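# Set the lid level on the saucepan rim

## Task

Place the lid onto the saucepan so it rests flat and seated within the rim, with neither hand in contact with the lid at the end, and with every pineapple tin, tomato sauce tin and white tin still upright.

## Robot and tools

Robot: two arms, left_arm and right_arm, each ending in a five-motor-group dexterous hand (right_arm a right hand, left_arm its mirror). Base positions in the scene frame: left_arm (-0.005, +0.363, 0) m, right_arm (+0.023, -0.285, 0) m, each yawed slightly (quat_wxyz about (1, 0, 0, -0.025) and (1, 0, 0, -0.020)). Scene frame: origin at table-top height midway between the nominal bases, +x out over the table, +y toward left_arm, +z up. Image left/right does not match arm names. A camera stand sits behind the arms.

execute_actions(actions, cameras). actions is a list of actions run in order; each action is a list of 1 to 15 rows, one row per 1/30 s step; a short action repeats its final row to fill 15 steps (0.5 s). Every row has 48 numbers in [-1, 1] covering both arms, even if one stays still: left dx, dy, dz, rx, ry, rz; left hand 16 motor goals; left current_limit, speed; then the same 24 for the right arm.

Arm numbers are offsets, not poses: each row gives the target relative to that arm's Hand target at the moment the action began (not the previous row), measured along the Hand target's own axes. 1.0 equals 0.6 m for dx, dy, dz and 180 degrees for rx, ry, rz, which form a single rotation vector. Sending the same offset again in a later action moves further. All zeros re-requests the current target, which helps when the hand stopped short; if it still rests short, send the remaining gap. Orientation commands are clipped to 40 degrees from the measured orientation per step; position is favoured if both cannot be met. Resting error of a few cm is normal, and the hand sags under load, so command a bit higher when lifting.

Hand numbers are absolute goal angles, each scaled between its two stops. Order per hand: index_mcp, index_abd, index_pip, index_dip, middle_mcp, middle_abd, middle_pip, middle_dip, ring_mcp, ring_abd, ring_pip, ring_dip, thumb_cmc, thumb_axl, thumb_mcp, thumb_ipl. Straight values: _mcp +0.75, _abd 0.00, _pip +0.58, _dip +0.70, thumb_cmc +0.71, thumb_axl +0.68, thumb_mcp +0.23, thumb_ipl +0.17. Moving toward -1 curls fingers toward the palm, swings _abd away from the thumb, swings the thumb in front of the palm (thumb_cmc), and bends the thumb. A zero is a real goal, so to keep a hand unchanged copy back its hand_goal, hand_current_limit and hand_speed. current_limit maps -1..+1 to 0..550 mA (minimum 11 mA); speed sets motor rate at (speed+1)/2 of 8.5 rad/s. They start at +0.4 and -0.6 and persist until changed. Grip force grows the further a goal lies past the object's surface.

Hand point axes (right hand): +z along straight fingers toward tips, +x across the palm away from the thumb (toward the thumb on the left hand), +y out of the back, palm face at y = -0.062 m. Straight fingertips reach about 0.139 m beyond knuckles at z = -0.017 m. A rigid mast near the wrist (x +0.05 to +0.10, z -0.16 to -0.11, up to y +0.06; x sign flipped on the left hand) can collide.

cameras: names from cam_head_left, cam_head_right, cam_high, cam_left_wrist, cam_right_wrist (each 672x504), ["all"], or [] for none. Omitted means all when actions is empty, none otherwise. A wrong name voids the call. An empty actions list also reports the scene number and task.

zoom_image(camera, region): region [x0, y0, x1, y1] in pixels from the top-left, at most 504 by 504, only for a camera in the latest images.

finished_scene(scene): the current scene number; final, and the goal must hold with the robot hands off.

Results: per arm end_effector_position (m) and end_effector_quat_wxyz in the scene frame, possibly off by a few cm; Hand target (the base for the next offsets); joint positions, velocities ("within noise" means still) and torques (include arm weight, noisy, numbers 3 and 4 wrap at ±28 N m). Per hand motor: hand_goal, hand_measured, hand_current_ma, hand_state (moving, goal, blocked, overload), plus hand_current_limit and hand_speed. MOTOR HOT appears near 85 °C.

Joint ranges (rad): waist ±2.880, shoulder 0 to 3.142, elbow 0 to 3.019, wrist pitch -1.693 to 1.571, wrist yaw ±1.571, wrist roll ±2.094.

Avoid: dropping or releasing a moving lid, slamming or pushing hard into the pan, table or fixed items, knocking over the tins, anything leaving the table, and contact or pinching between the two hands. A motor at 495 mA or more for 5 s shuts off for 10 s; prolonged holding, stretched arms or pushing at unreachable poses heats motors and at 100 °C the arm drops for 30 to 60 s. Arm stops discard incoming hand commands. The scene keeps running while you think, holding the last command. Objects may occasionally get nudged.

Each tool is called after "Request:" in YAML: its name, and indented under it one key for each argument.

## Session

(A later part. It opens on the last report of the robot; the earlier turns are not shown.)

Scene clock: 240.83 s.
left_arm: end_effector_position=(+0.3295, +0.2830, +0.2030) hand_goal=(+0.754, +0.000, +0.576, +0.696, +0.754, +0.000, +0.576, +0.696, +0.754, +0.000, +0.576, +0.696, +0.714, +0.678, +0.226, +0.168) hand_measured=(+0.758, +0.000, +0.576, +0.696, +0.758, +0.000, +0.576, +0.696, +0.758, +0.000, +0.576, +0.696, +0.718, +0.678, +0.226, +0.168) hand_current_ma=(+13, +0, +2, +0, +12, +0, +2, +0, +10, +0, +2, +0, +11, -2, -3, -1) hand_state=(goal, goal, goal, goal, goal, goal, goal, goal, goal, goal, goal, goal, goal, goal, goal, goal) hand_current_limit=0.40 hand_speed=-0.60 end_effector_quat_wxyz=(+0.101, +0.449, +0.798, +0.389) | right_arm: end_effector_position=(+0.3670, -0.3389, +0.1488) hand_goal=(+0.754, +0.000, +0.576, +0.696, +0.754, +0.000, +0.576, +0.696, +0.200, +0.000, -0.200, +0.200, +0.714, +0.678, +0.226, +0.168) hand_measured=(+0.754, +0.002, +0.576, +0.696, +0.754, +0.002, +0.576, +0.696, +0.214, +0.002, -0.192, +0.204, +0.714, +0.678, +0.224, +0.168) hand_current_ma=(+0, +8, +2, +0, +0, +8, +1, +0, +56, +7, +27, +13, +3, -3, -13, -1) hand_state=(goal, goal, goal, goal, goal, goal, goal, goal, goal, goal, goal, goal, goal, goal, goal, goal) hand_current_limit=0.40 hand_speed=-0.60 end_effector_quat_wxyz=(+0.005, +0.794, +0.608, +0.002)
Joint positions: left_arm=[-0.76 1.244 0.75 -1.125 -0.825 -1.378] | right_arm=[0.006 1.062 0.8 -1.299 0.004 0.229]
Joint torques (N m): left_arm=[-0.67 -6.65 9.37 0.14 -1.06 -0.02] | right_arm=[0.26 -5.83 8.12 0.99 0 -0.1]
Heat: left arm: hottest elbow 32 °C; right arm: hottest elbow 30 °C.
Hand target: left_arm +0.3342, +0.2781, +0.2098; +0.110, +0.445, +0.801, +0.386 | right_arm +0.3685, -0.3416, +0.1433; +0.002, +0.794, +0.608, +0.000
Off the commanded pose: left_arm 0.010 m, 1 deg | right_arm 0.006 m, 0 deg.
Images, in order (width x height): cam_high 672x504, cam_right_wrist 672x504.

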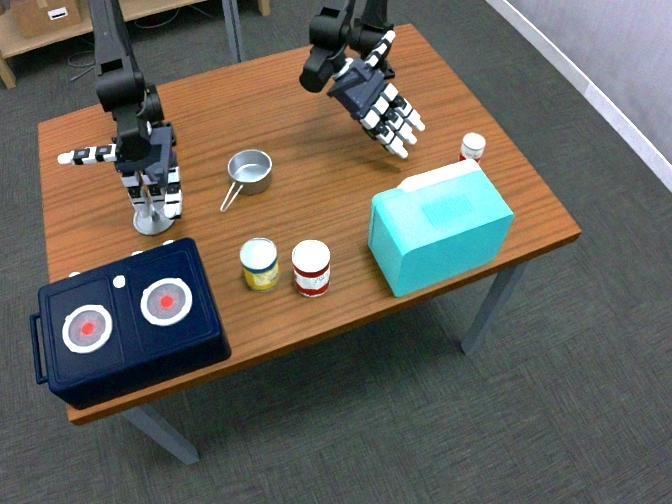

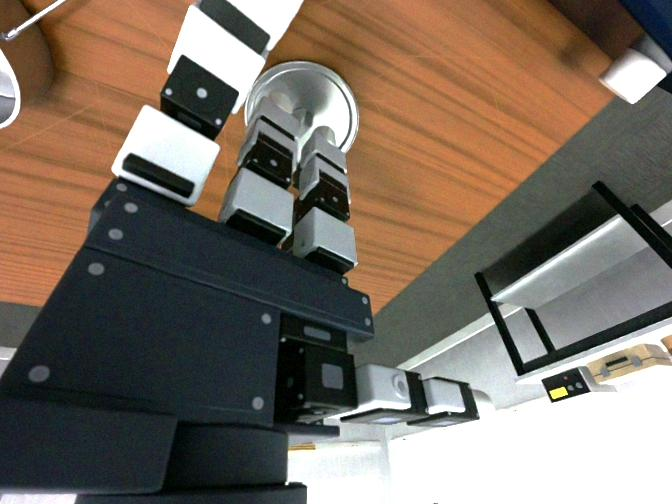

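Request:
execute_actions:
  actions:
    - [[0,0,0,0,0,0,0.754,0,0.576,0.696,0.754,0,0.576,0.696,0.754,0,0.576,0.696,0.714,0.678,0.226,0.168,0.4,-0.6,0,0,0.027,0,0,0,0.754,0,0.576,0.696,0.754,0,0.576,0.696,0.2,0,-0.2,0.2,0.714,0.678,0.226,0.168,0.4,-0.6]]
  cameras: ["cam_high","cam_right_wrist"]

Request:
zoom_image:
  camera: "cam_high"
  region: [110, 170, 210, 250]

Request:
zoom_image:
  camera: "cam_right_wrist"
  region: [240, 40, 390, 190]

Scene clock: 253.73 s.
left_arm: end_effector_position=(+0.3295, +0.2830, +0.2030) hand_goal=(+0.754, +0.000, +0.576, +0.696, +0.754, +0.000, +0.576, +0.696, +0.754, +0.000, +0.576, +0.696, +0.714, +0.678, +0.226, +0.168) hand_measured=(+0.758, +0.000, +0.576, +0.696, +0.758, +0.000, +0.576, +0.696, +0.758, +0.000, +0.576, +0.696, +0.718, +0.678, +0.226, +0.168) hand_current_ma=(+13, +0, +2, +0, +12, +0, +2, +0, +10, +0, +2, +0, +11, -2, -3, -1) hand_state=(goal, goal, goal, goal, goal, goal, goal, goal, goal, goal, goal, goal, goal, goal, goal, goal) hand_current_limit=0.40 hand_speed=-0.60 end_effector_quat_wxyz=(+0.101, +0.449, +0.798, +0.389) | right_arm: end_effector_position=(+0.3685, -0.3380, +0.1340) hand_goal=(+0.754, +0.000, +0.576, +0.696, +0.754, +0.000, +0.576, +0.696, +0.200, +0.000, -0.200, +0.200, +0.714, +0.678, +0.226, +0.168) hand_measured=(+0.754, +0.002, +0.576, +0.696, +0.752, -0.010, +0.576, +0.696, +0.214, +0.002, -0.192, +0.204, +0.714, +0.678, +0.224, +0.168) hand_current_ma=(+0, +8, +2, +0, -7, -33, -1, +0, +56, +7, +27, +13, +2, -3, -13, -1) hand_state=(goal, goal, goal, goal, goal, goal, goal, goal, goal, goal, goal, goal, goal, goal, goal, goal) hand_current_limit=0.40 hand_speed=-0.60 end_effector_quat_wxyz=(+0.004, +0.793, +0.609, +0.006)
Joint positions: left_arm=[-0.76 1.244 0.75 -1.125 -0.825 -1.378] | right_arm=[0.006 1.077 0.769 -1.249 -0.001 0.228]
Joint torques (N m): left_arm=[-0.5 -6.71 9.37 0.23 -1.07 0] | right_arm=[0.21 -5.42 7.91 0.94 0.18 -0.07]
Heat: left arm: hottest elbow 32 °C; right arm: hottest elbow 30 °C.
Hand target: left_arm +0.3342, +0.2781, +0.2098; +0.110, +0.445, +0.801, +0.386 | right_arm +0.3686, -0.3416, +0.1272; +0.002, +0.794, +0.608, +0.000
Off the commanded pose: left_arm 0.010 m, 1 deg | right_arm 0.008 m, 1 deg.
Images, in order (width x height): cam_high 672x504, cam_right_wrist 672x504.

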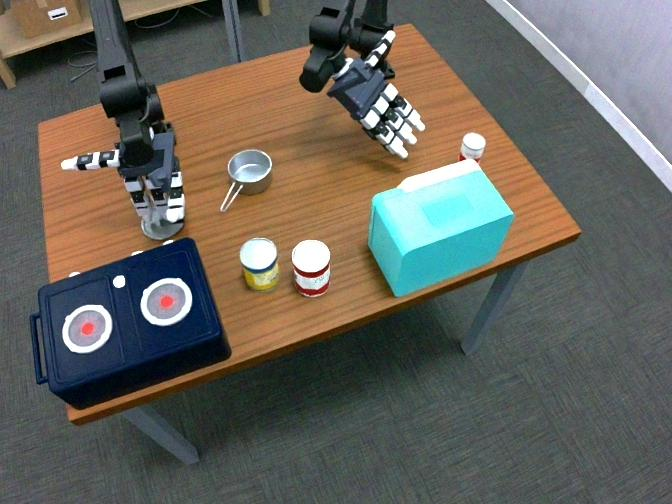

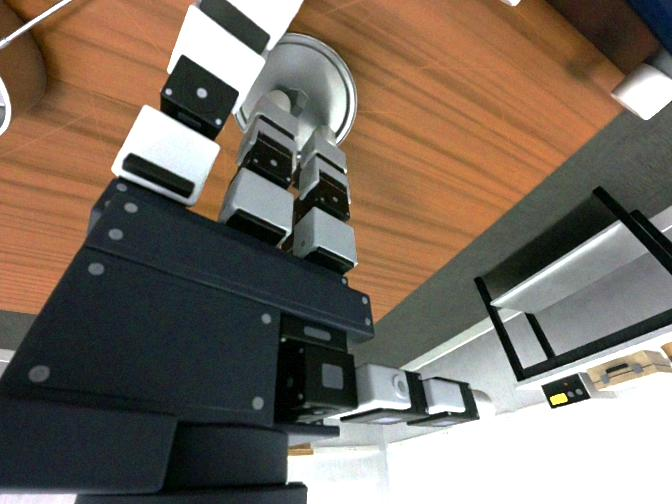

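Scaled by 5.040.

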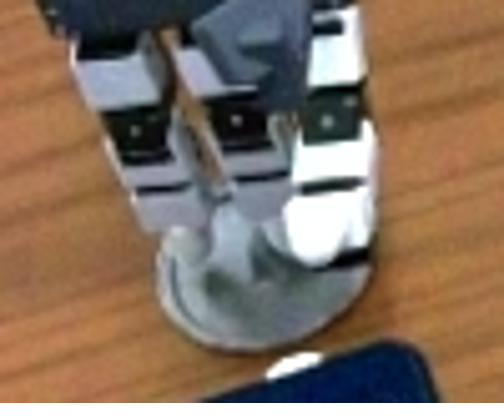

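Scaled by 3.360.

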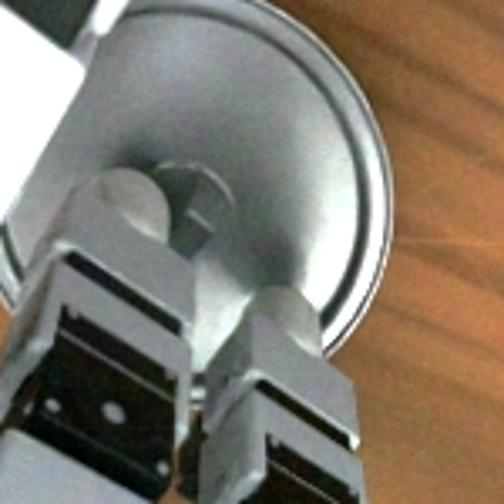

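Request:
execute_actions:
  actions:
    - [[0,0,0,0,0,0,0.754,0,0.576,0.696,0.754,0,0.576,0.696,0.754,0,0.576,0.696,0.714,0.678,0.226,0.168,0.4,-0.6,0,0,-0.03,0,0,0,0.754,0,0.576,0.696,0.754,0,0.576,0.696,0.2,0,-0.2,0.2,0.714,0.678,0.226,0.168,0.4,-0.6]]
    - [[0,0,0,0,0,0,0.754,0,0.576,0.696,0.754,0,0.576,0.696,0.754,0,0.576,0.696,0.714,0.678,0.226,0.168,0.4,-0.6,0.012,0.013,0,0,0,0,0.754,0,0.576,0.696,0.754,0,0.576,0.696,0.2,0,-0.2,0.2,0.714,0.678,0.226,0.168,0.4,-0.6]]
  cameras: ["cam_high","cam_right_wrist"]

Request:
zoom_image:
  camera: "cam_high"
  region: [110, 170, 210, 250]

Request:
zoom_image:
  camera: "cam_right_wrist"
  region: [240, 40, 390, 190]

Scene clock: 273.20 s.
left_arm: end_effector_position=(+0.3295, +0.2830, +0.2030) hand_goal=(+0.754, +0.000, +0.576, +0.696, +0.754, +0.000, +0.576, +0.696, +0.754, +0.000, +0.576, +0.696, +0.714, +0.678, +0.226, +0.168) hand_measured=(+0.758, +0.000, +0.576, +0.696, +0.758, +0.000, +0.576, +0.696, +0.758, +0.000, +0.576, +0.696, +0.718, +0.678, +0.226, +0.168) hand_current_ma=(+13, +0, +2, +0, +12, +0, +2, +0, +10, +0, +2, +0, +11, -2, -3, -1) hand_state=(goal, goal, goal, goal, goal, goal, goal, goal, goal, goal, goal, goal, goal, goal, goal, goal) hand_current_limit=0.40 hand_speed=-0.60 end_effector_quat_wxyz=(+0.101, +0.449, +0.798, +0.389) | right_arm: end_effector_position=(+0.3598, -0.3379, +0.1283) hand_goal=(+0.754, +0.000, +0.576, +0.696, +0.754, +0.000, +0.576, +0.696, +0.200, +0.000, -0.200, +0.200, +0.714, +0.678, +0.226, +0.168) hand_measured=(+0.754, +0.002, +0.576, +0.696, +0.752, -0.006, +0.576, +0.696, +0.214, +0.002, -0.192, +0.204, +0.714, +0.678, +0.224, +0.168) hand_current_ma=(+0, +8, +2, +0, -10, -17, -1, +0, +56, +7, +27, +13, +2, -3, -13, -1) hand_state=(goal, goal, goal, goal, goal, goal, goal, goal, goal, goal, goal, goal, goal, goal, goal, goal) hand_current_limit=0.40 hand_speed=-0.60 end_effector_quat_wxyz=(-0.010, +0.794, +0.608, -0.012)
Joint positions: left_arm=[-0.76 1.244 0.75 -1.125 -0.825 -1.378] | right_arm=[0.006 1.086 0.769 -1.284 -0.001 0.231]
Joint torques (N m): left_arm=[-0.44 -6.77 9.35 0.13 -1.08 0.01] | right_arm=[2.08 -5.89 12.34 0.38 0.19 0.09]
Heat: left arm: hottest elbow 33 °C; right arm: hottest elbow 29 °C.
Hand target: left_arm +0.3342, +0.2781, +0.2098; +0.110, +0.445, +0.801, +0.386 | right_arm +0.3780, -0.3367, +0.1451; +0.002, +0.794, +0.608, +0.000
Off the commanded pose: left_arm 0.010 m, 1 deg | right_arm 0.025 m, 2 deg.
Images, in order (width x height): cam_high 672x504, cam_right_wrist 672x504.

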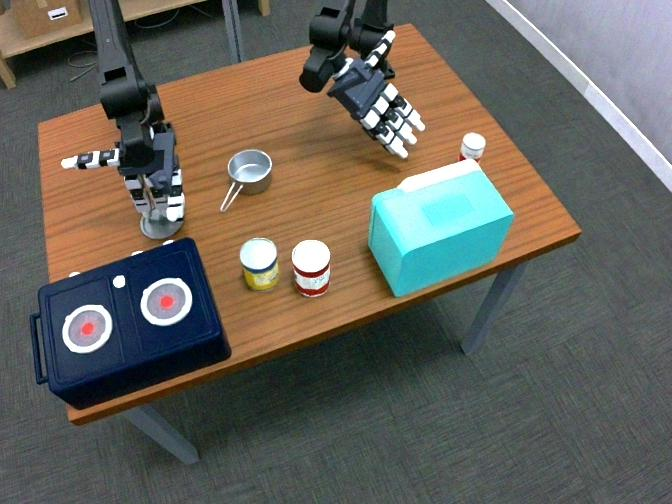

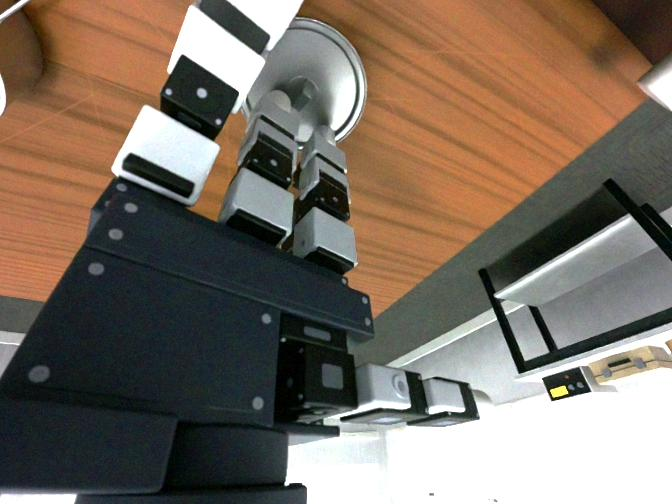

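Scaled by 5.040.

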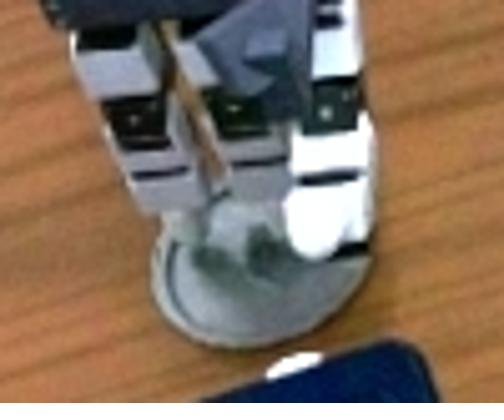

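Scaled by 3.360.

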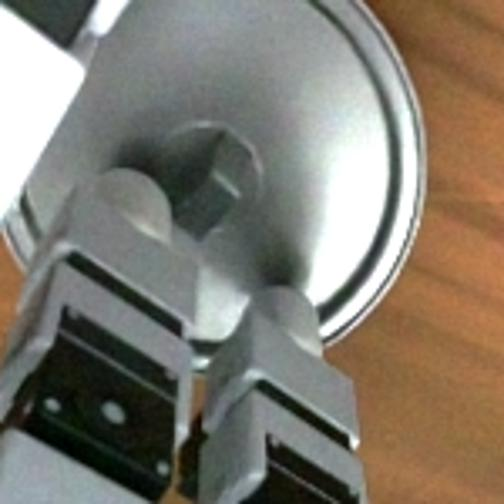

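Request:
execute_actions:
  actions:
    - [[0,0,0,0,0,0,0.754,0,0.576,0.696,0.754,0,0.576,0.696,0.754,0,0.576,0.696,0.714,0.678,0.226,0.168,0.4,-0.6,0,0,-0.025,0,0,0,0.754,0,0.576,0.696,0.754,0,0.576,0.696,0.2,0,-0.2,0.2,0.714,0.678,0.226,0.168,0.4,-0.6]]
  cameras: ["cam_high","cam_right_wrist"]

Request:
zoom_image:
  camera: "cam_high"
  region: [110, 170, 210, 250]

Request:
zoom_image:
  camera: "cam_right_wrist"
  region: [240, 40, 390, 190]

Scene clock: 291.83 s.
left_arm: end_effector_position=(+0.3295, +0.2830, +0.2030) hand_goal=(+0.754, +0.000, +0.576, +0.696, +0.754, +0.000, +0.576, +0.696, +0.754, +0.000, +0.576, +0.696, +0.714, +0.678, +0.226, +0.168) hand_measured=(+0.758, +0.000, +0.576, +0.696, +0.758, +0.000, +0.576, +0.696, +0.758, +0.000, +0.576, +0.696, +0.718, +0.678, +0.226, +0.168) hand_current_ma=(+13, +0, +2, +0, +12, +0, +2, +0, +10, +0, +2, +0, +11, -2, -3, -1) hand_state=(goal, goal, goal, goal, goal, goal, goal, goal, goal, goal, goal, goal, goal, goal, goal, goal) hand_current_limit=0.40 hand_speed=-0.60 end_effector_quat_wxyz=(+0.101, +0.449, +0.798, +0.389) | right_arm: end_effector_position=(+0.3630, -0.3380, +0.1405) hand_goal=(+0.754, +0.000, +0.576, +0.696, +0.754, +0.000, +0.576, +0.696, +0.200, +0.000, -0.200, +0.200, +0.714, +0.678, +0.226, +0.168) hand_measured=(+0.754, +0.002, +0.576, +0.696, +0.752, -0.004, +0.576, +0.696, +0.214, +0.002, -0.192, +0.204, +0.714, +0.678, +0.224, +0.168) hand_current_ma=(+0, +8, +2, +0, -10, -10, -1, +0, +56, +7, +27, +13, +2, -3, -13, -1) hand_state=(goal, goal, goal, goal, goal, goal, goal, goal, goal, goal, goal, goal, goal, goal, goal, goal) hand_current_limit=0.40 hand_speed=-0.60 end_effector_quat_wxyz=(-0.011, +0.794, +0.608, -0.012)
Joint positions: left_arm=[-0.76 1.244 0.75 -1.125 -0.825 -1.378] | right_arm=[0.006 1.086 0.803 -1.32 -0.001 0.231]
Joint torques (N m): left_arm=[-0.5 -6.83 9.37 0.16 -1.06 -0.02] | right_arm=[2.08 -6.89 12.23 0.05 0.17 0.06]
Heat: left arm: hottest elbow 33 °C; right arm: hottest elbow 30 °C.
Hand target: left_arm +0.3342, +0.2781, +0.2098; +0.110, +0.445, +0.801, +0.386 | right_arm +0.3779, -0.3366, +0.1601; +0.002, +0.794, +0.608, +0.000
Off the commanded pose: left_arm 0.010 m, 1 deg | right_arm 0.025 m, 2 deg.
Images, in order (width x height): cam_high 672x504, cam_right_wrist 672x504.

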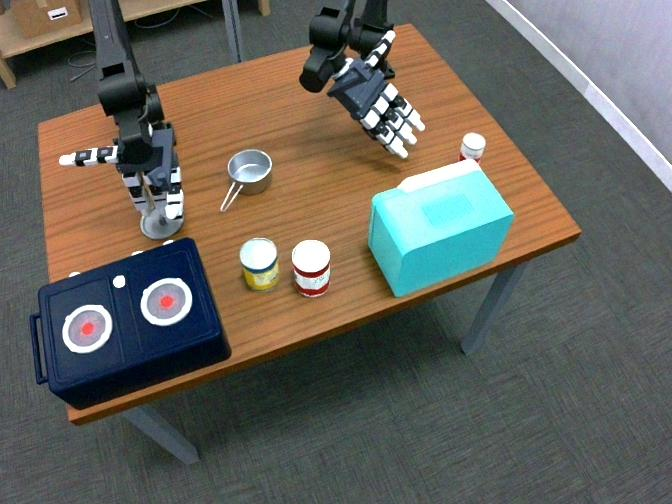

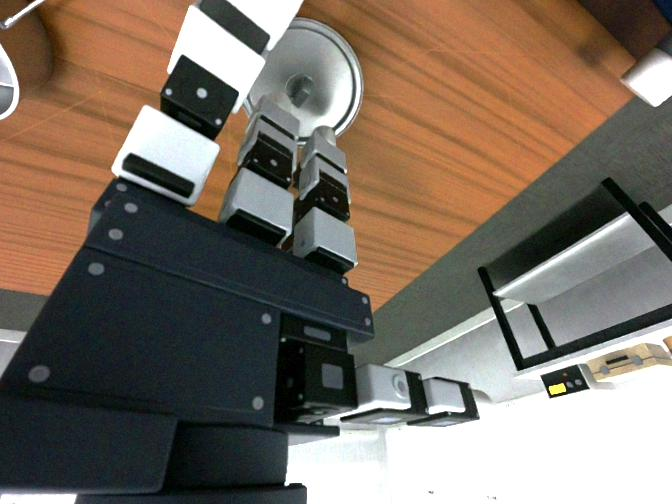

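Scaled by 5.040.

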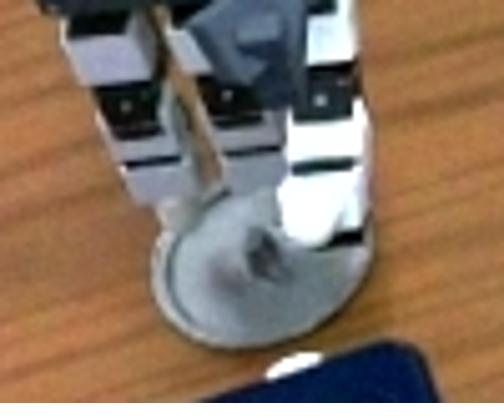

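Scaled by 3.360.

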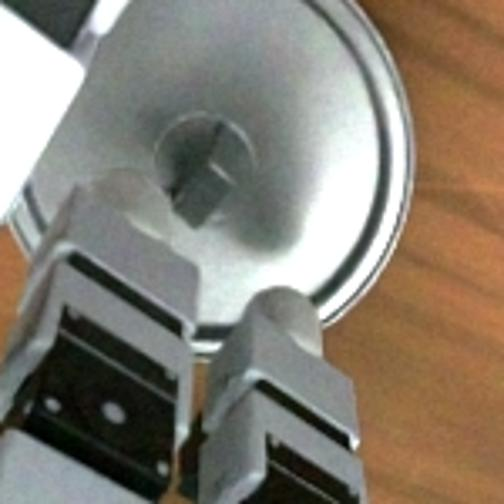

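Request:
execute_actions:
  actions:
    - [[0,0,0,0,0,0,0.754,0,0.576,0.696,0.754,0,0.576,0.696,0.754,0,0.576,0.696,0.714,0.678,0.226,0.168,0.4,-0.6,0,0,-0.06,0,0,0,0.754,0,0.576,0.696,0.754,0,0.576,0.696,0.2,0,-0.2,0.2,0.714,0.678,0.226,0.168,0.4,-0.6]]
    - [[0,0,0,0,0,0,0.754,0,0.576,0.696,0.754,0,0.576,0.696,0.754,0,0.576,0.696,0.714,0.678,0.226,0.168,0.4,-0.6,0.002,0.004,0,0,0,0,0.754,0,0.576,0.696,0.754,0,0.576,0.696,0.2,0,-0.2,0.2,0.714,0.678,0.226,0.168,0.4,-0.6]]
    - [[0,0,0,0,0,0,0.754,0,0.576,0.696,0.754,0,0.576,0.696,0.754,0,0.576,0.696,0.714,0.678,0.226,0.168,0.4,-0.6,0,0,0.085,0,0,0,0.754,0,0.576,0.696,0.754,0,0.576,0.696,0.2,0,-0.2,0.2,0.714,0.678,0.226,0.168,0.4,-0.6]]
  cameras: ["cam_high","cam_right_wrist"]

Request:
zoom_image:
  camera: "cam_high"
  region: [110, 170, 210, 250]

Request:
zoom_image:
  camera: "cam_right_wrist"
  region: [240, 40, 390, 190]

Scene clock: 311.00 s.
left_arm: end_effector_position=(+0.3295, +0.2830, +0.2030) hand_goal=(+0.754, +0.000, +0.576, +0.696, +0.754, +0.000, +0.576, +0.696, +0.754, +0.000, +0.576, +0.696, +0.714, +0.678, +0.226, +0.168) hand_measured=(+0.758, +0.000, +0.576, +0.696, +0.758, +0.000, +0.576, +0.696, +0.758, +0.000, +0.576, +0.696, +0.718, +0.678, +0.226, +0.168) hand_current_ma=(+13, +0, +2, +0, +12, +0, +2, +0, +10, +0, +2, +0, +11, -2, -3, -1) hand_state=(goal, goal, goal, goal, goal, goal, goal, goal, goal, goal, goal, goal, goal, goal, goal, goal) hand_current_limit=0.40 hand_speed=-0.60 end_effector_quat_wxyz=(+0.101, +0.449, +0.798, +0.389) | right_arm: end_effector_position=(+0.3783, -0.3386, +0.1491) hand_goal=(+0.754, +0.000, +0.576, +0.696, +0.754, +0.000, +0.576, +0.696, +0.200, +0.000, -0.200, +0.200, +0.714, +0.678, +0.226, +0.168) hand_measured=(+0.754, +0.002, +0.576, +0.696, +0.752, -0.004, +0.576, +0.696, +0.214, +0.002, -0.192, +0.204, +0.714, +0.678, +0.224, +0.168) hand_current_ma=(-1, +8, +2, +0, -7, -9, -1, +0, +56, +7, +27, +13, +2, -3, -13, -1) hand_state=(goal, goal, goal, goal, goal, goal, goal, goal, goal, goal, goal, goal, goal, goal, goal, goal) hand_current_limit=0.40 hand_speed=-0.60 end_effector_quat_wxyz=(+0.001, +0.795, +0.607, +0.002)
Joint positions: left_arm=[-0.76 1.244 0.75 -1.125 -0.825 -1.378] | right_arm=[0.006 1.099 0.827 -1.294 -0.001 0.234]
Joint torques (N m): left_arm=[-0.62 -6.65 9.32 0.17 -1.07 -0.01] | right_arm=[1.96 -6.36 8.24 0.96 0.18 0.06]
Heat: left arm: hottest elbow 33 °C; right arm: hottest elbow 31 °C.
Hand target: left_arm +0.3342, +0.2781, +0.2098; +0.110, +0.445, +0.801, +0.386 | right_arm +0.3806, -0.3361, +0.1450; +0.002, +0.794, +0.608, +0.000
Off the commanded pose: left_arm 0.010 m, 1 deg | right_arm 0.005 m, 0 deg.
Images, in order (width x height): cam_high 672x504, cam_right_wrist 672x504.

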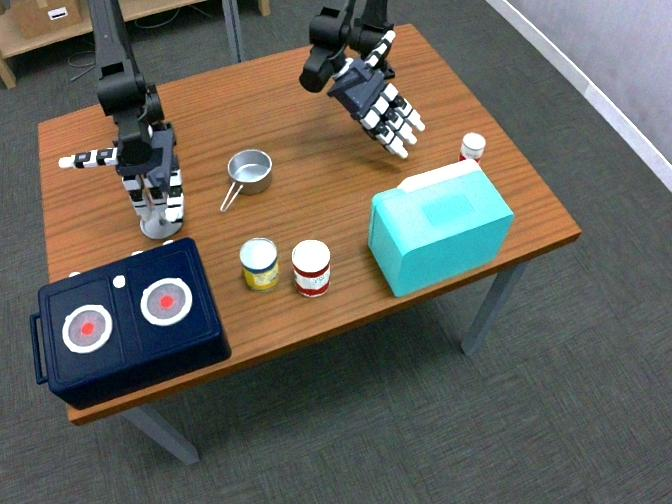

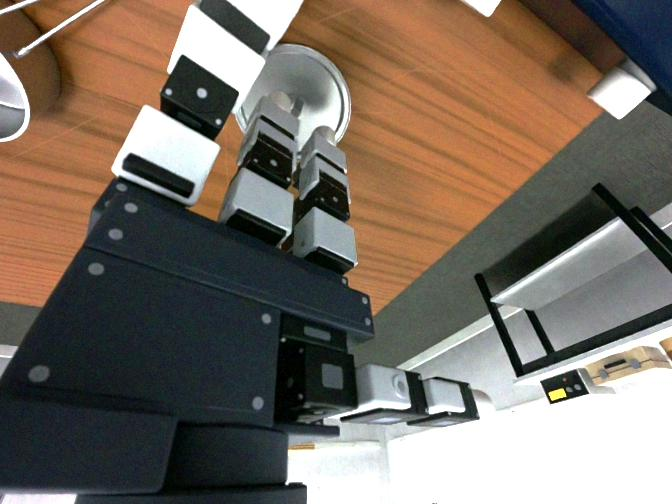

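Scaled by 5.040.

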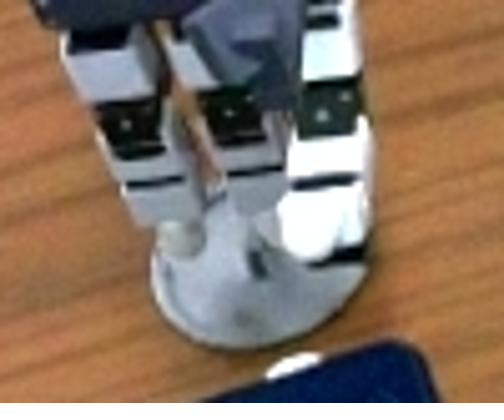

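Scaled by 3.360.

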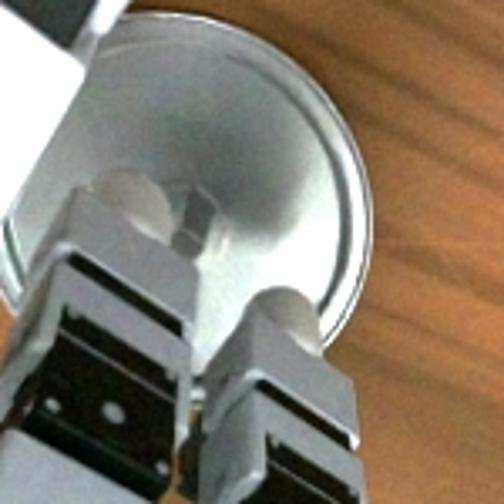

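Request:
execute_actions:
  actions:
    - [[0,0,0,0,0,0,0.754,0,0.576,0.696,0.754,0,0.576,0.696,0.754,0,0.576,0.696,0.714,0.678,0.226,0.168,0.4,-0.6,0.0275,0.0065,-0.005,0,0,0,0.754,0,0.576,0.696,0.754,0,0.576,0.696,0.2,0,-0.2,0.2,0.714,0.678,0.226,0.168,0.4,-0.6]]
  cameras: ["cam_high","cam_right_wrist"]

Request:
zoom_image:
  camera: "cam_right_wrist"
  region: [240, 40, 390, 190]

Scene clock: 322.30 s.
left_arm: end_effector_position=(+0.3295, +0.2830, +0.2030) hand_goal=(+0.754, +0.000, +0.576, +0.696, +0.754, +0.000, +0.576, +0.696, +0.754, +0.000, +0.576, +0.696, +0.714, +0.678, +0.226, +0.168) hand_measured=(+0.758, +0.000, +0.576, +0.696, +0.758, +0.000, +0.576, +0.696, +0.758, +0.000, +0.576, +0.696, +0.718, +0.678, +0.226, +0.168) hand_current_ma=(+13, +0, +2, +0, +12, +0, +2, +0, +10, +0, +2, +0, +11, -2, -3, -1) hand_state=(goal, goal, goal, goal, goal, goal, goal, goal, goal, goal, goal, goal, goal, goal, goal, goal) hand_current_limit=0.40 hand_speed=-0.60 end_effector_quat_wxyz=(+0.101, +0.449, +0.798, +0.389) | right_arm: end_effector_position=(+0.3789, -0.3235, +0.1430) hand_goal=(+0.754, +0.000, +0.576, +0.696, +0.754, +0.000, +0.576, +0.696, +0.200, +0.000, -0.200, +0.200, +0.714, +0.678, +0.226, +0.168) hand_measured=(+0.754, +0.002, +0.576, +0.696, +0.752, -0.002, +0.576, +0.696, +0.214, +0.002, -0.192, +0.204, +0.714, +0.678, +0.224, +0.168) hand_current_ma=(-1, +7, +2, +0, -7, -8, -1, +0, +56, +7, +27, +13, +3, -3, -13, -1) hand_state=(goal, goal, goal, goal, goal, goal, goal, goal, goal, goal, goal, goal, goal, goal, goal, goal) hand_current_limit=0.40 hand_speed=-0.60 end_effector_quat_wxyz=(-0.004, +0.794, +0.608, -0.005)
Joint positions: left_arm=[-0.76 1.244 0.75 -1.125 -0.825 -1.378] | right_arm=[0.06 1.118 0.827 -1.294 0 0.285]
Joint torques (N m): left_arm=[-0.38 -6.77 9.36 0.09 -1.09 -0.01] | right_arm=[2.08 -6.36 10.07 0.83 0.14 0.07]
Heat: left arm: hottest elbow 33 °C; right arm: hottest elbow 31 °C.
Hand target: left_arm +0.3342, +0.2781, +0.2098; +0.110, +0.445, +0.801, +0.386 | right_arm +0.3886, -0.3211, +0.1480; +0.002, +0.794, +0.608, +0.000
Off the commanded pose: left_arm 0.010 m, 1 deg | right_arm 0.011 m, 1 deg.
Images, in order (width x height): cam_high 672x504, cam_right_wrist 672x504.

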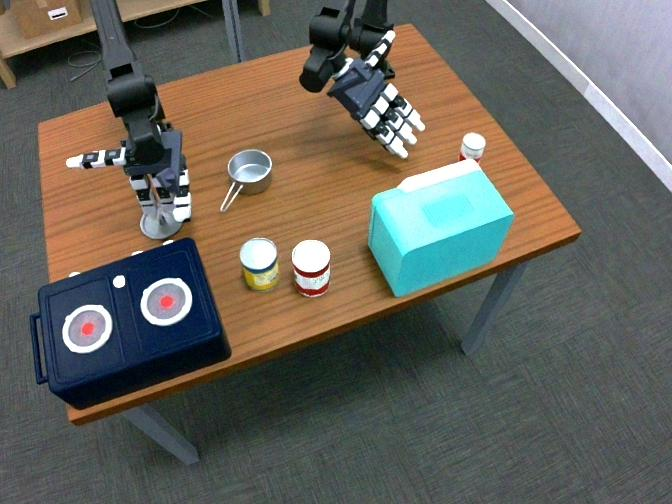

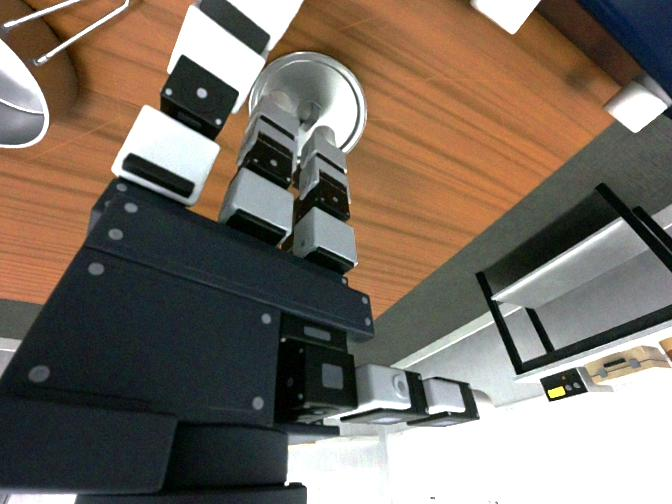

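Scaled by 3.360.

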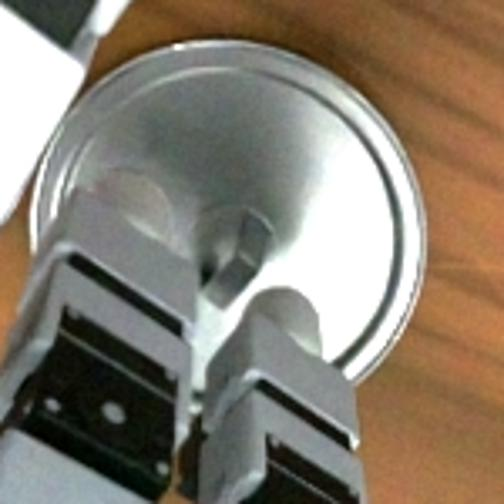

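Request:
execute_actions:
  actions:
    - [[0,0,0,0,0,0,0.754,0,0.576,0.696,0.754,0,0.576,0.696,0.754,0,0.576,0.696,0.714,0.678,0.226,0.168,0.4,-0.6,-0.01,0,0.025,0,0,0,0.754,0,0.576,0.696,0.754,0,0.576,0.696,0.2,0,-0.2,0.2,0.714,0.678,0.226,0.168,0.4,-0.6]]
  cameras: ["cam_high","cam_right_wrist"]

Request:
zoom_image:
  camera: "cam_right_wrist"
  region: [240, 40, 390, 190]

Request:
zoom_image:
  camera: "cam_high"
  region: [110, 170, 210, 250]

Scene clock: 336.40 s.
left_arm: end_effector_position=(+0.3295, +0.2830, +0.2030) hand_goal=(+0.754, +0.000, +0.576, +0.696, +0.754, +0.000, +0.576, +0.696, +0.754, +0.000, +0.576, +0.696, +0.714, +0.678, +0.226, +0.168) hand_measured=(+0.758, +0.000, +0.576, +0.696, +0.758, +0.000, +0.576, +0.696, +0.758, +0.000, +0.576, +0.696, +0.718, +0.678, +0.226, +0.168) hand_current_ma=(+13, +0, +2, +0, +12, +0, +2, +0, +10, +0, +2, +0, +11, -2, -3, -1) hand_state=(goal, goal, goal, goal, goal, goal, goal, goal, goal, goal, goal, goal, goal, goal, goal, goal) hand_current_limit=0.40 hand_speed=-0.60 end_effector_quat_wxyz=(+0.101, +0.449, +0.798, +0.389) | right_arm: end_effector_position=(+0.3860, -0.3233, +0.1396) hand_goal=(+0.754, +0.000, +0.576, +0.696, +0.754, +0.000, +0.576, +0.696, +0.200, +0.000, -0.200, +0.200, +0.714, +0.678, +0.226, +0.168) hand_measured=(+0.754, +0.002, +0.576, +0.696, +0.752, -0.002, +0.576, +0.696, +0.214, +0.002, -0.192, +0.204, +0.714, +0.678, +0.224, +0.168) hand_current_ma=(-1, +7, +2, +0, -7, -8, -1, +0, +56, +7, +27, +13, +3, -3, -13, -1) hand_state=(goal, goal, goal, goal, goal, goal, goal, goal, goal, goal, goal, goal, goal, goal, goal, goal) hand_current_limit=0.40 hand_speed=-0.60 end_effector_quat_wxyz=(+0.004, +0.793, +0.609, +0.004)
Joint positions: left_arm=[-0.76 1.244 0.75 -1.125 -0.825 -1.378] | right_arm=[0.06 1.125 0.819 -1.253 0.001 0.283]
Joint torques (N m): left_arm=[-0.67 -6.71 9.42 0.2 -1.07 0] | right_arm=[0.21 -6.53 7.99 1.13 0.16 -0.07]
Heat: left arm: hottest elbow 33 °C; right arm: hottest elbow 33 °C.
Hand target: left_arm +0.3342, +0.2781, +0.2098; +0.110, +0.445, +0.801, +0.386 | right_arm +0.3871, -0.3270, +0.1331; +0.002, +0.794, +0.608, +0.000
Off the commanded pose: left_arm 0.010 m, 1 deg | right_arm 0.008 m, 1 deg.
Images, in order (width x height): cam_high 672x504, cam_right_wrist 672x504.

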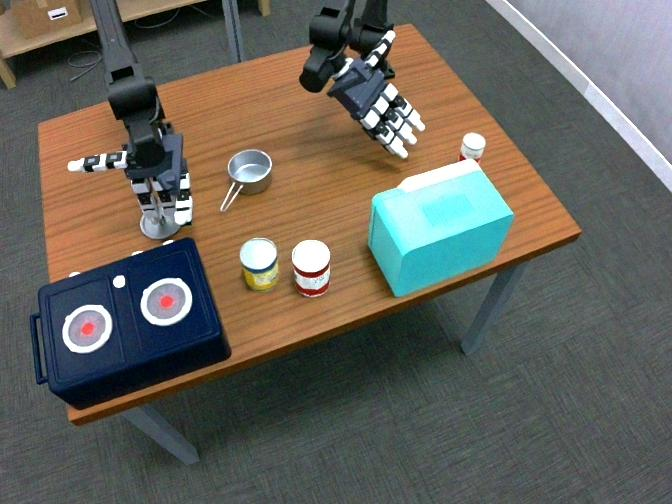

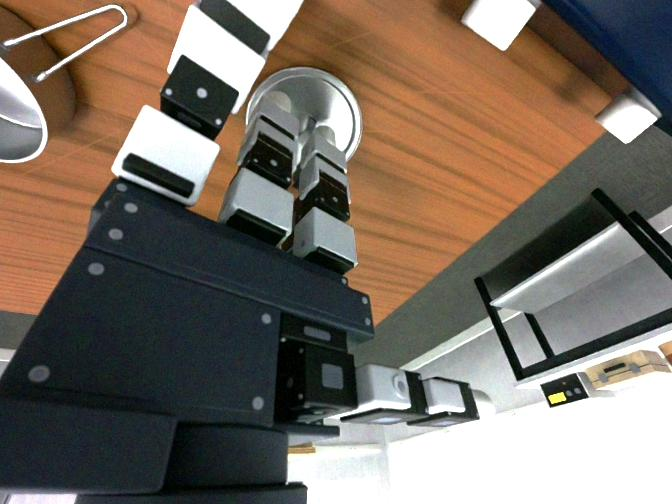

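Scaled by 3.360.

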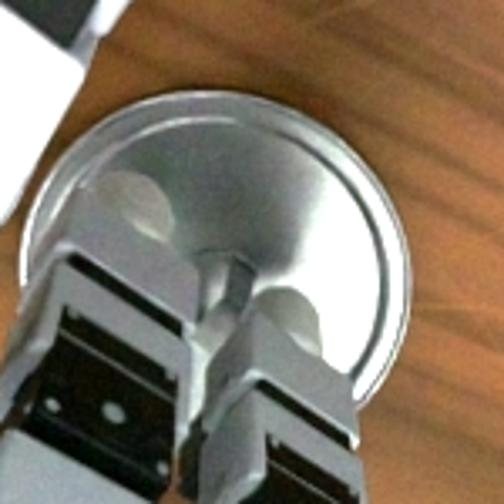

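Scaled by 5.040.

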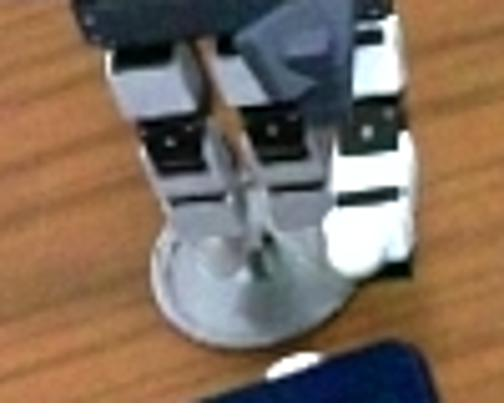

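Request:
execute_actions:
  actions:
    - [[0,0,0,0,0,0,0.754,0,0.576,0.696,0.754,0,0.576,0.696,0.754,0,0.576,0.696,0.714,0.678,0.226,0.168,0.4,-0.6,-0.0144,-0.0117,0,0,0,0,0.754,0,0.576,0.696,0.754,0,0.576,0.696,0.2,0,-0.2,0.2,0.714,0.678,0.226,0.168,0.4,-0.6]]
  cameras: ["cam_high","cam_right_wrist"]

Request:
zoom_image:
  camera: "cam_right_wrist"
  region: [240, 40, 390, 190]

Request:
zoom_image:
  camera: "cam_high"
  region: [110, 170, 210, 250]

Scene clock: 353.10 s.
left_arm: end_effector_position=(+0.3295, +0.2830, +0.2030) hand_goal=(+0.754, +0.000, +0.576, +0.696, +0.754, +0.000, +0.576, +0.696, +0.754, +0.000, +0.576, +0.696, +0.714, +0.678, +0.226, +0.168) hand_measured=(+0.758, +0.000, +0.576, +0.696, +0.758, +0.000, +0.576, +0.696, +0.758, +0.000, +0.576, +0.696, +0.718, +0.678, +0.226, +0.168) hand_current_ma=(+13, +0, +2, +0, +12, +0, +2, +0, +10, +0, +2, +0, +11, -2, -3, -1) hand_state=(goal, goal, goal, goal, goal, goal, goal, goal, goal, goal, goal, goal, goal, goal, goal, goal) hand_current_limit=0.40 hand_speed=-0.60 end_effector_quat_wxyz=(+0.101, +0.449, +0.798, +0.389) | right_arm: end_effector_position=(+0.3789, -0.3300, +0.1309) hand_goal=(+0.754, +0.000, +0.576, +0.696, +0.754, +0.000, +0.576, +0.696, +0.200, +0.000, -0.200, +0.200, +0.714, +0.678, +0.226, +0.168) hand_measured=(+0.754, +0.002, +0.576, +0.696, +0.752, -0.002, +0.576, +0.696, +0.214, +0.002, -0.192, +0.204, +0.714, +0.678, +0.224, +0.168) hand_current_ma=(-1, +7, +2, +0, -7, -8, -1, +0, +56, +7, +27, +13, +3, -3, -13, -1) hand_state=(goal, goal, goal, goal, goal, goal, goal, goal, goal, goal, goal, goal, goal, goal, goal, goal) hand_current_limit=0.40 hand_speed=-0.60 end_effector_quat_wxyz=(-0.002, +0.794, +0.608, -0.003)
Joint positions: left_arm=[-0.76 1.244 0.75 -1.125 -0.825 -1.378] | right_arm=[0.037 1.125 0.799 -1.252 0.001 0.26]
Joint torques (N m): left_arm=[-0.56 -6.53 9.35 0.25 -1.08 -0.01] | right_arm=[0.38 -8.18 7.97 0.55 0.16 -0.1]
Heat: left arm: hottest elbow 33 °C; right arm: hottest elbow 31 °C.
Hand target: left_arm +0.3342, +0.2781, +0.2098; +0.110, +0.445, +0.801, +0.386 | right_arm +0.3781, -0.3336, +0.1331; +0.002, +0.794, +0.608, +0.000
Off the commanded pose: left_arm 0.010 m, 1 deg | right_arm 0.004 m, 1 deg.
Images, in order (width x height): cam_high 672x504, cam_right_wrist 672x504.

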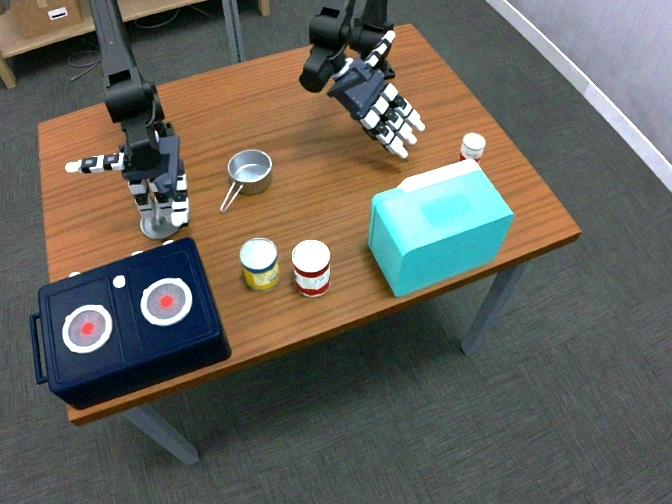

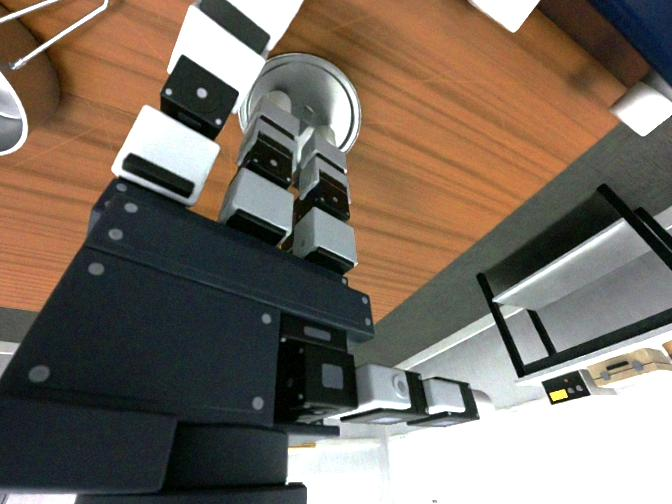

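Scaled by 3.360.

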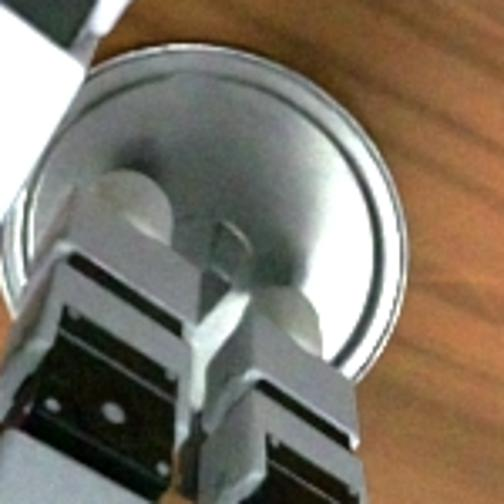

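Scaled by 5.040.

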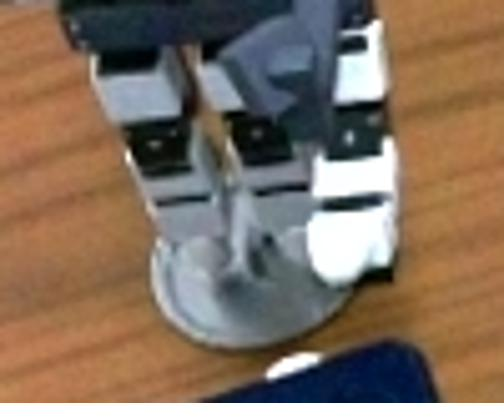

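Request:
execute_actions:
  actions:
    - [[0,0,0,0,0,0,0.754,0,0.576,0.696,0.754,0,0.576,0.696,0.754,0,0.576,0.696,0.714,0.678,0.226,0.168,0.4,-0.6,0,0,0,0,0,0,0.754,-0.3,0.576,0.696,0.754,0.3,0.576,0.696,0.2,0,-0.2,0.2,0.714,0.678,0.226,0.168,0.4,-0.85]]
    - [[0,0,0,0,0,0,0.754,0,0.576,0.696,0.754,0,0.576,0.696,0.754,0,0.576,0.696,0.714,0.678,0.226,0.168,0.4,-0.6,0,0,0,0,0,0,0.754,-0.3,0.576,0.696,0.754,0.3,0.576,0.696,0.2,0,-0.2,0.2,0.714,0.678,0.226,0.168,0.4,-0.85]]
  cameras: ["cam_high","cam_right_wrist"]

Request:
zoom_image:
  camera: "cam_right_wrist"
  region: [240, 40, 390, 190]

Request:
zoom_image:
  camera: "cam_high"
  region: [110, 170, 210, 250]

Scene clock: 363.17 s.
left_arm: end_effector_position=(+0.3295, +0.2830, +0.2030) hand_goal=(+0.754, +0.000, +0.576, +0.696, +0.754, +0.000, +0.576, +0.696, +0.754, +0.000, +0.576, +0.696, +0.714, +0.678, +0.226, +0.168) hand_measured=(+0.758, +0.000, +0.576, +0.696, +0.758, +0.000, +0.576, +0.696, +0.758, +0.000, +0.576, +0.696, +0.718, +0.678, +0.226, +0.168) hand_current_ma=(+13, +0, +2, +0, +12, +0, +2, +0, +10, +0, +2, +0, +11, -2, -3, -1) hand_state=(goal, goal, goal, goal, goal, goal, goal, goal, goal, goal, goal, goal, goal, goal, goal, goal) hand_current_limit=0.40 hand_speed=-0.60 end_effector_quat_wxyz=(+0.101, +0.449, +0.798, +0.389) | right_arm: end_effector_position=(+0.3789, -0.3300, +0.1309) hand_goal=(+0.754, -0.300, +0.576, +0.696, +0.754, +0.300, +0.576, +0.696, +0.200, +0.000, -0.200, +0.200, +0.714, +0.678, +0.226, +0.168) hand_measured=(+0.754, -0.092, +0.576, +0.696, +0.752, +0.096, +0.576, +0.696, +0.214, +0.002, -0.192, +0.204, +0.714, +0.678, +0.224, +0.168) hand_current_ma=(-1, +385, +2, +0, -7, -385, -1, +0, +56, +7, +27, +13, +3, -3, -13, -1) hand_state=(goal, blocked, goal, goal, goal, blocked, goal, goal, goal, goal, goal, goal, goal, goal, goal, goal) hand_current_limit=0.40 hand_speed=-0.85 end_effector_quat_wxyz=(-0.002, +0.793, +0.609, -0.004)
Joint positions: left_arm=[-0.76 1.244 0.75 -1.125 -0.825 -1.378] | right_arm=[0.037 1.125 0.799 -1.252 0.001 0.259]
Joint torques (N m): left_arm=[-0.62 -6.71 9.31 0.14 -1.07 -0.01] | right_arm=[0.32 -8.18 7.99 0.64 0.11 -0.1]
Heat: left arm: hottest elbow 33 °C; right arm: hottest elbow 31 °C.
Hand target: left_arm +0.3342, +0.2781, +0.2098; +0.110, +0.445, +0.801, +0.386 | right_arm +0.3781, -0.3335, +0.1331; +0.002, +0.794, +0.608, +0.000
Off the commanded pose: left_arm 0.010 m, 1 deg | right_arm 0.004 m, 1 deg.
Images, in order (width x height): cam_high 672x504, cam_right_wrist 672x504.

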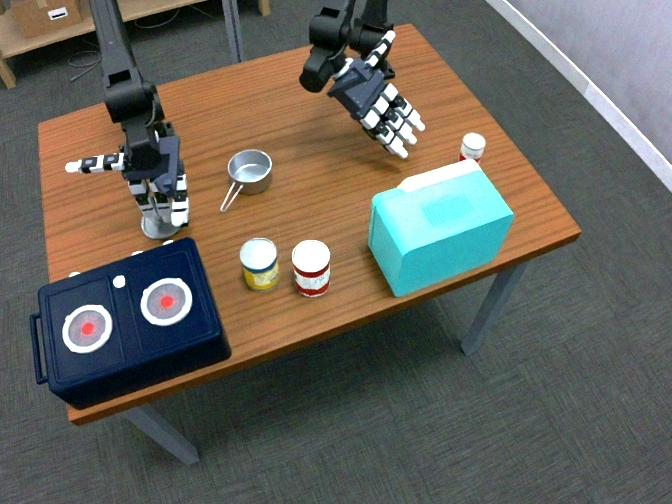

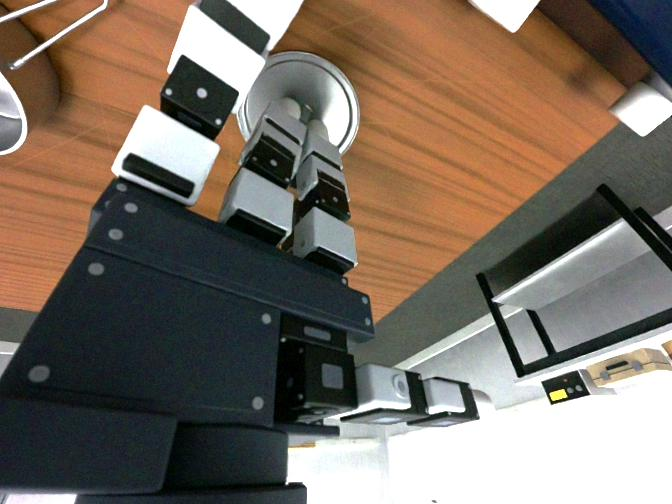

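Scaled by 3.360.

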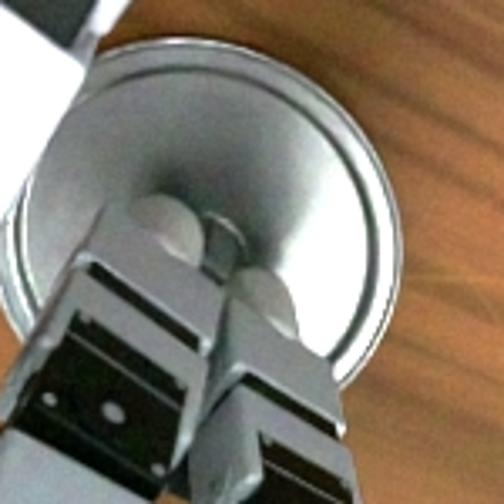

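Scaled by 5.040.

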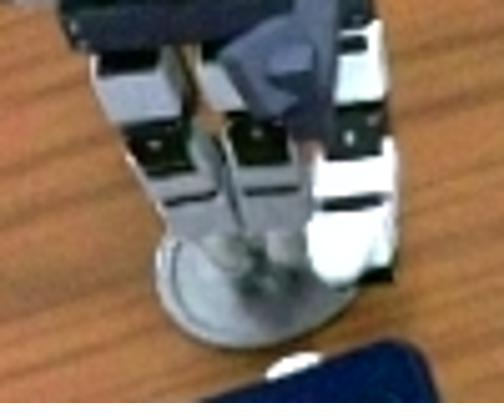

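Request:
execute_actions:
  actions:
    - [[0,0,0,0,0,0,0.754,0,0.576,0.696,0.754,0,0.576,0.696,0.754,0,0.576,0.696,0.714,0.678,0.226,0.168,0.4,-0.6,0,0,-0.05,0,0,0,0.754,-0.3,0.576,0.696,0.754,0.3,0.576,0.696,0.2,0,-0.2,0.2,0.714,0.678,0.226,0.168,0.4,-0.85]]
    - [[0,0,0,0,0,0,0.754,0,0.576,0.696,0.754,0,0.576,0.696,0.754,0,0.576,0.696,0.714,0.678,0.226,0.168,0.4,-0.6,0,0,-0.1,0,0,0,0.754,-0.3,0.576,0.696,0.754,0.3,0.576,0.696,0.2,0,-0.2,0.2,0.714,0.678,0.226,0.168,0.4,-0.85]]
  cameras: ["cam_head_left","cam_high","cam_right_wrist"]

Request:
zoom_image:
  camera: "cam_high"
  region: [100, 130, 300, 250]

Scene clock: 377.93 s.
left_arm: end_effector_position=(+0.3295, +0.2830, +0.2030) hand_goal=(+0.754, +0.000, +0.576, +0.696, +0.754, +0.000, +0.576, +0.696, +0.754, +0.000, +0.576, +0.696, +0.714, +0.678, +0.226, +0.168) hand_measured=(+0.758, +0.000, +0.576, +0.696, +0.758, +0.000, +0.576, +0.696, +0.758, +0.000, +0.576, +0.696, +0.718, +0.678, +0.226, +0.168) hand_current_ma=(+13, +0, +2, +0, +12, +0, +2, +0, +10, +0, +2, +0, +11, -2, -3, -1) hand_state=(goal, goal, goal, goal, goal, goal, goal, goal, goal, goal, goal, goal, goal, goal, goal, goal) hand_current_limit=0.40 hand_speed=-0.60 end_effector_quat_wxyz=(+0.101, +0.449, +0.798, +0.389) | right_arm: end_effector_position=(+0.3659, -0.3300, +0.2030) hand_goal=(+0.754, -0.300, +0.576, +0.696, +0.754, +0.300, +0.576, +0.696, +0.200, +0.000, -0.200, +0.200, +0.714, +0.678, +0.226, +0.168) hand_measured=(+0.752, -0.092, +0.576, +0.696, +0.752, +0.098, +0.576, +0.696, +0.214, +0.002, -0.192, +0.204, +0.714, +0.678, +0.224, +0.168) hand_current_ma=(-10, +385, +2, +0, -8, -385, -1, +0, +56, +7, +27, +13, +2, -3, -13, -1) hand_state=(goal, blocked, goal, goal, goal, blocked, goal, goal, goal, goal, goal, goal, goal, goal, goal, goal) hand_current_limit=0.40 hand_speed=-0.85 end_effector_quat_wxyz=(-0.009, +0.793, +0.609, -0.013)
Joint positions: left_arm=[-0.76 1.244 0.75 -1.125 -0.825 -1.378] | right_arm=[0.037 1.057 0.95 -1.495 0.001 0.259]
Joint torques (N m): left_arm=[-0.91 -6.71 9.39 0.18 -1.08 -0.02] | right_arm=[0.38 -6.59 12.63 -0.01 0.14 -0.07]
Heat: left arm: hottest elbow 33 °C; right arm: hottest elbow 31 °C.
Hand target: left_arm +0.3342, +0.2781, +0.2098; +0.110, +0.445, +0.801, +0.386 | right_arm +0.3779, -0.3333, +0.2232; +0.002, +0.794, +0.608, +0.000
Off the commanded pose: left_arm 0.010 m, 1 deg | right_arm 0.024 m, 2 deg.
Images, in order (width x height): cam_head_left 672x504, cam_high 672x504, cam_right_wrist 672x504.

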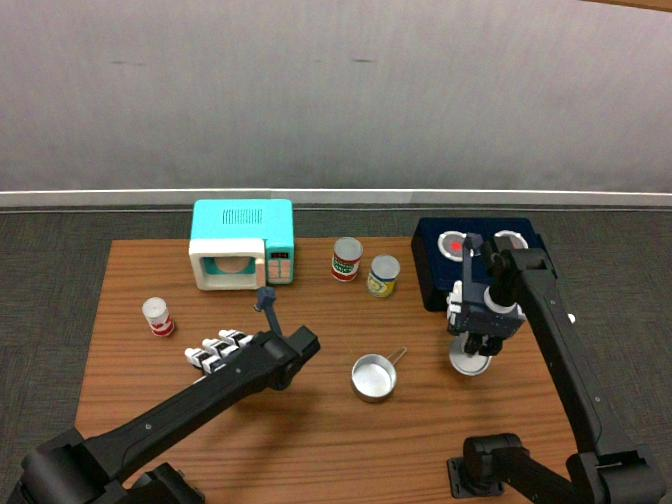

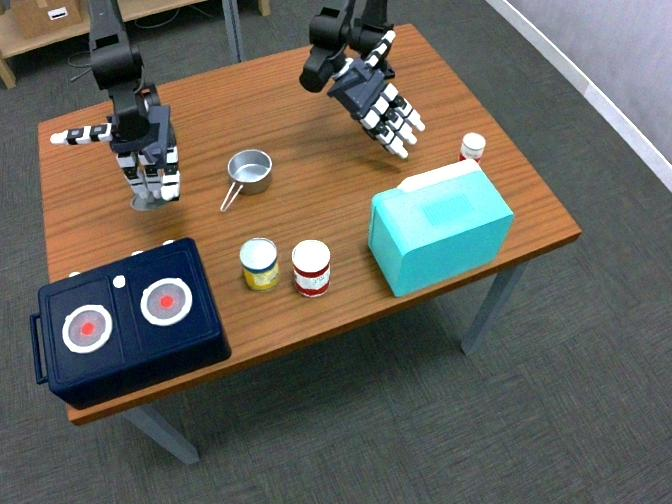

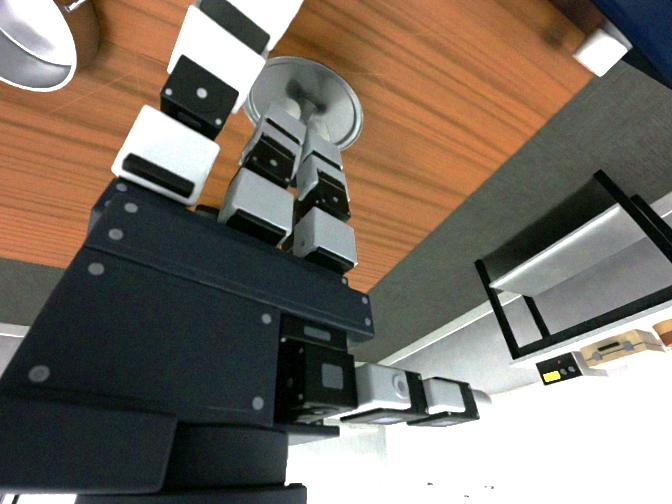

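Scaled by 2.520.

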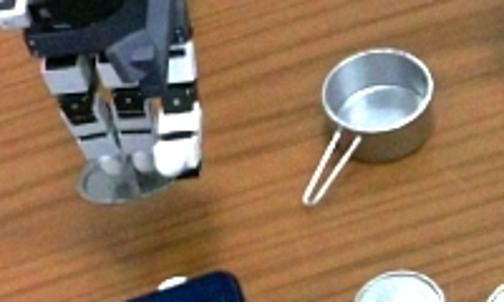

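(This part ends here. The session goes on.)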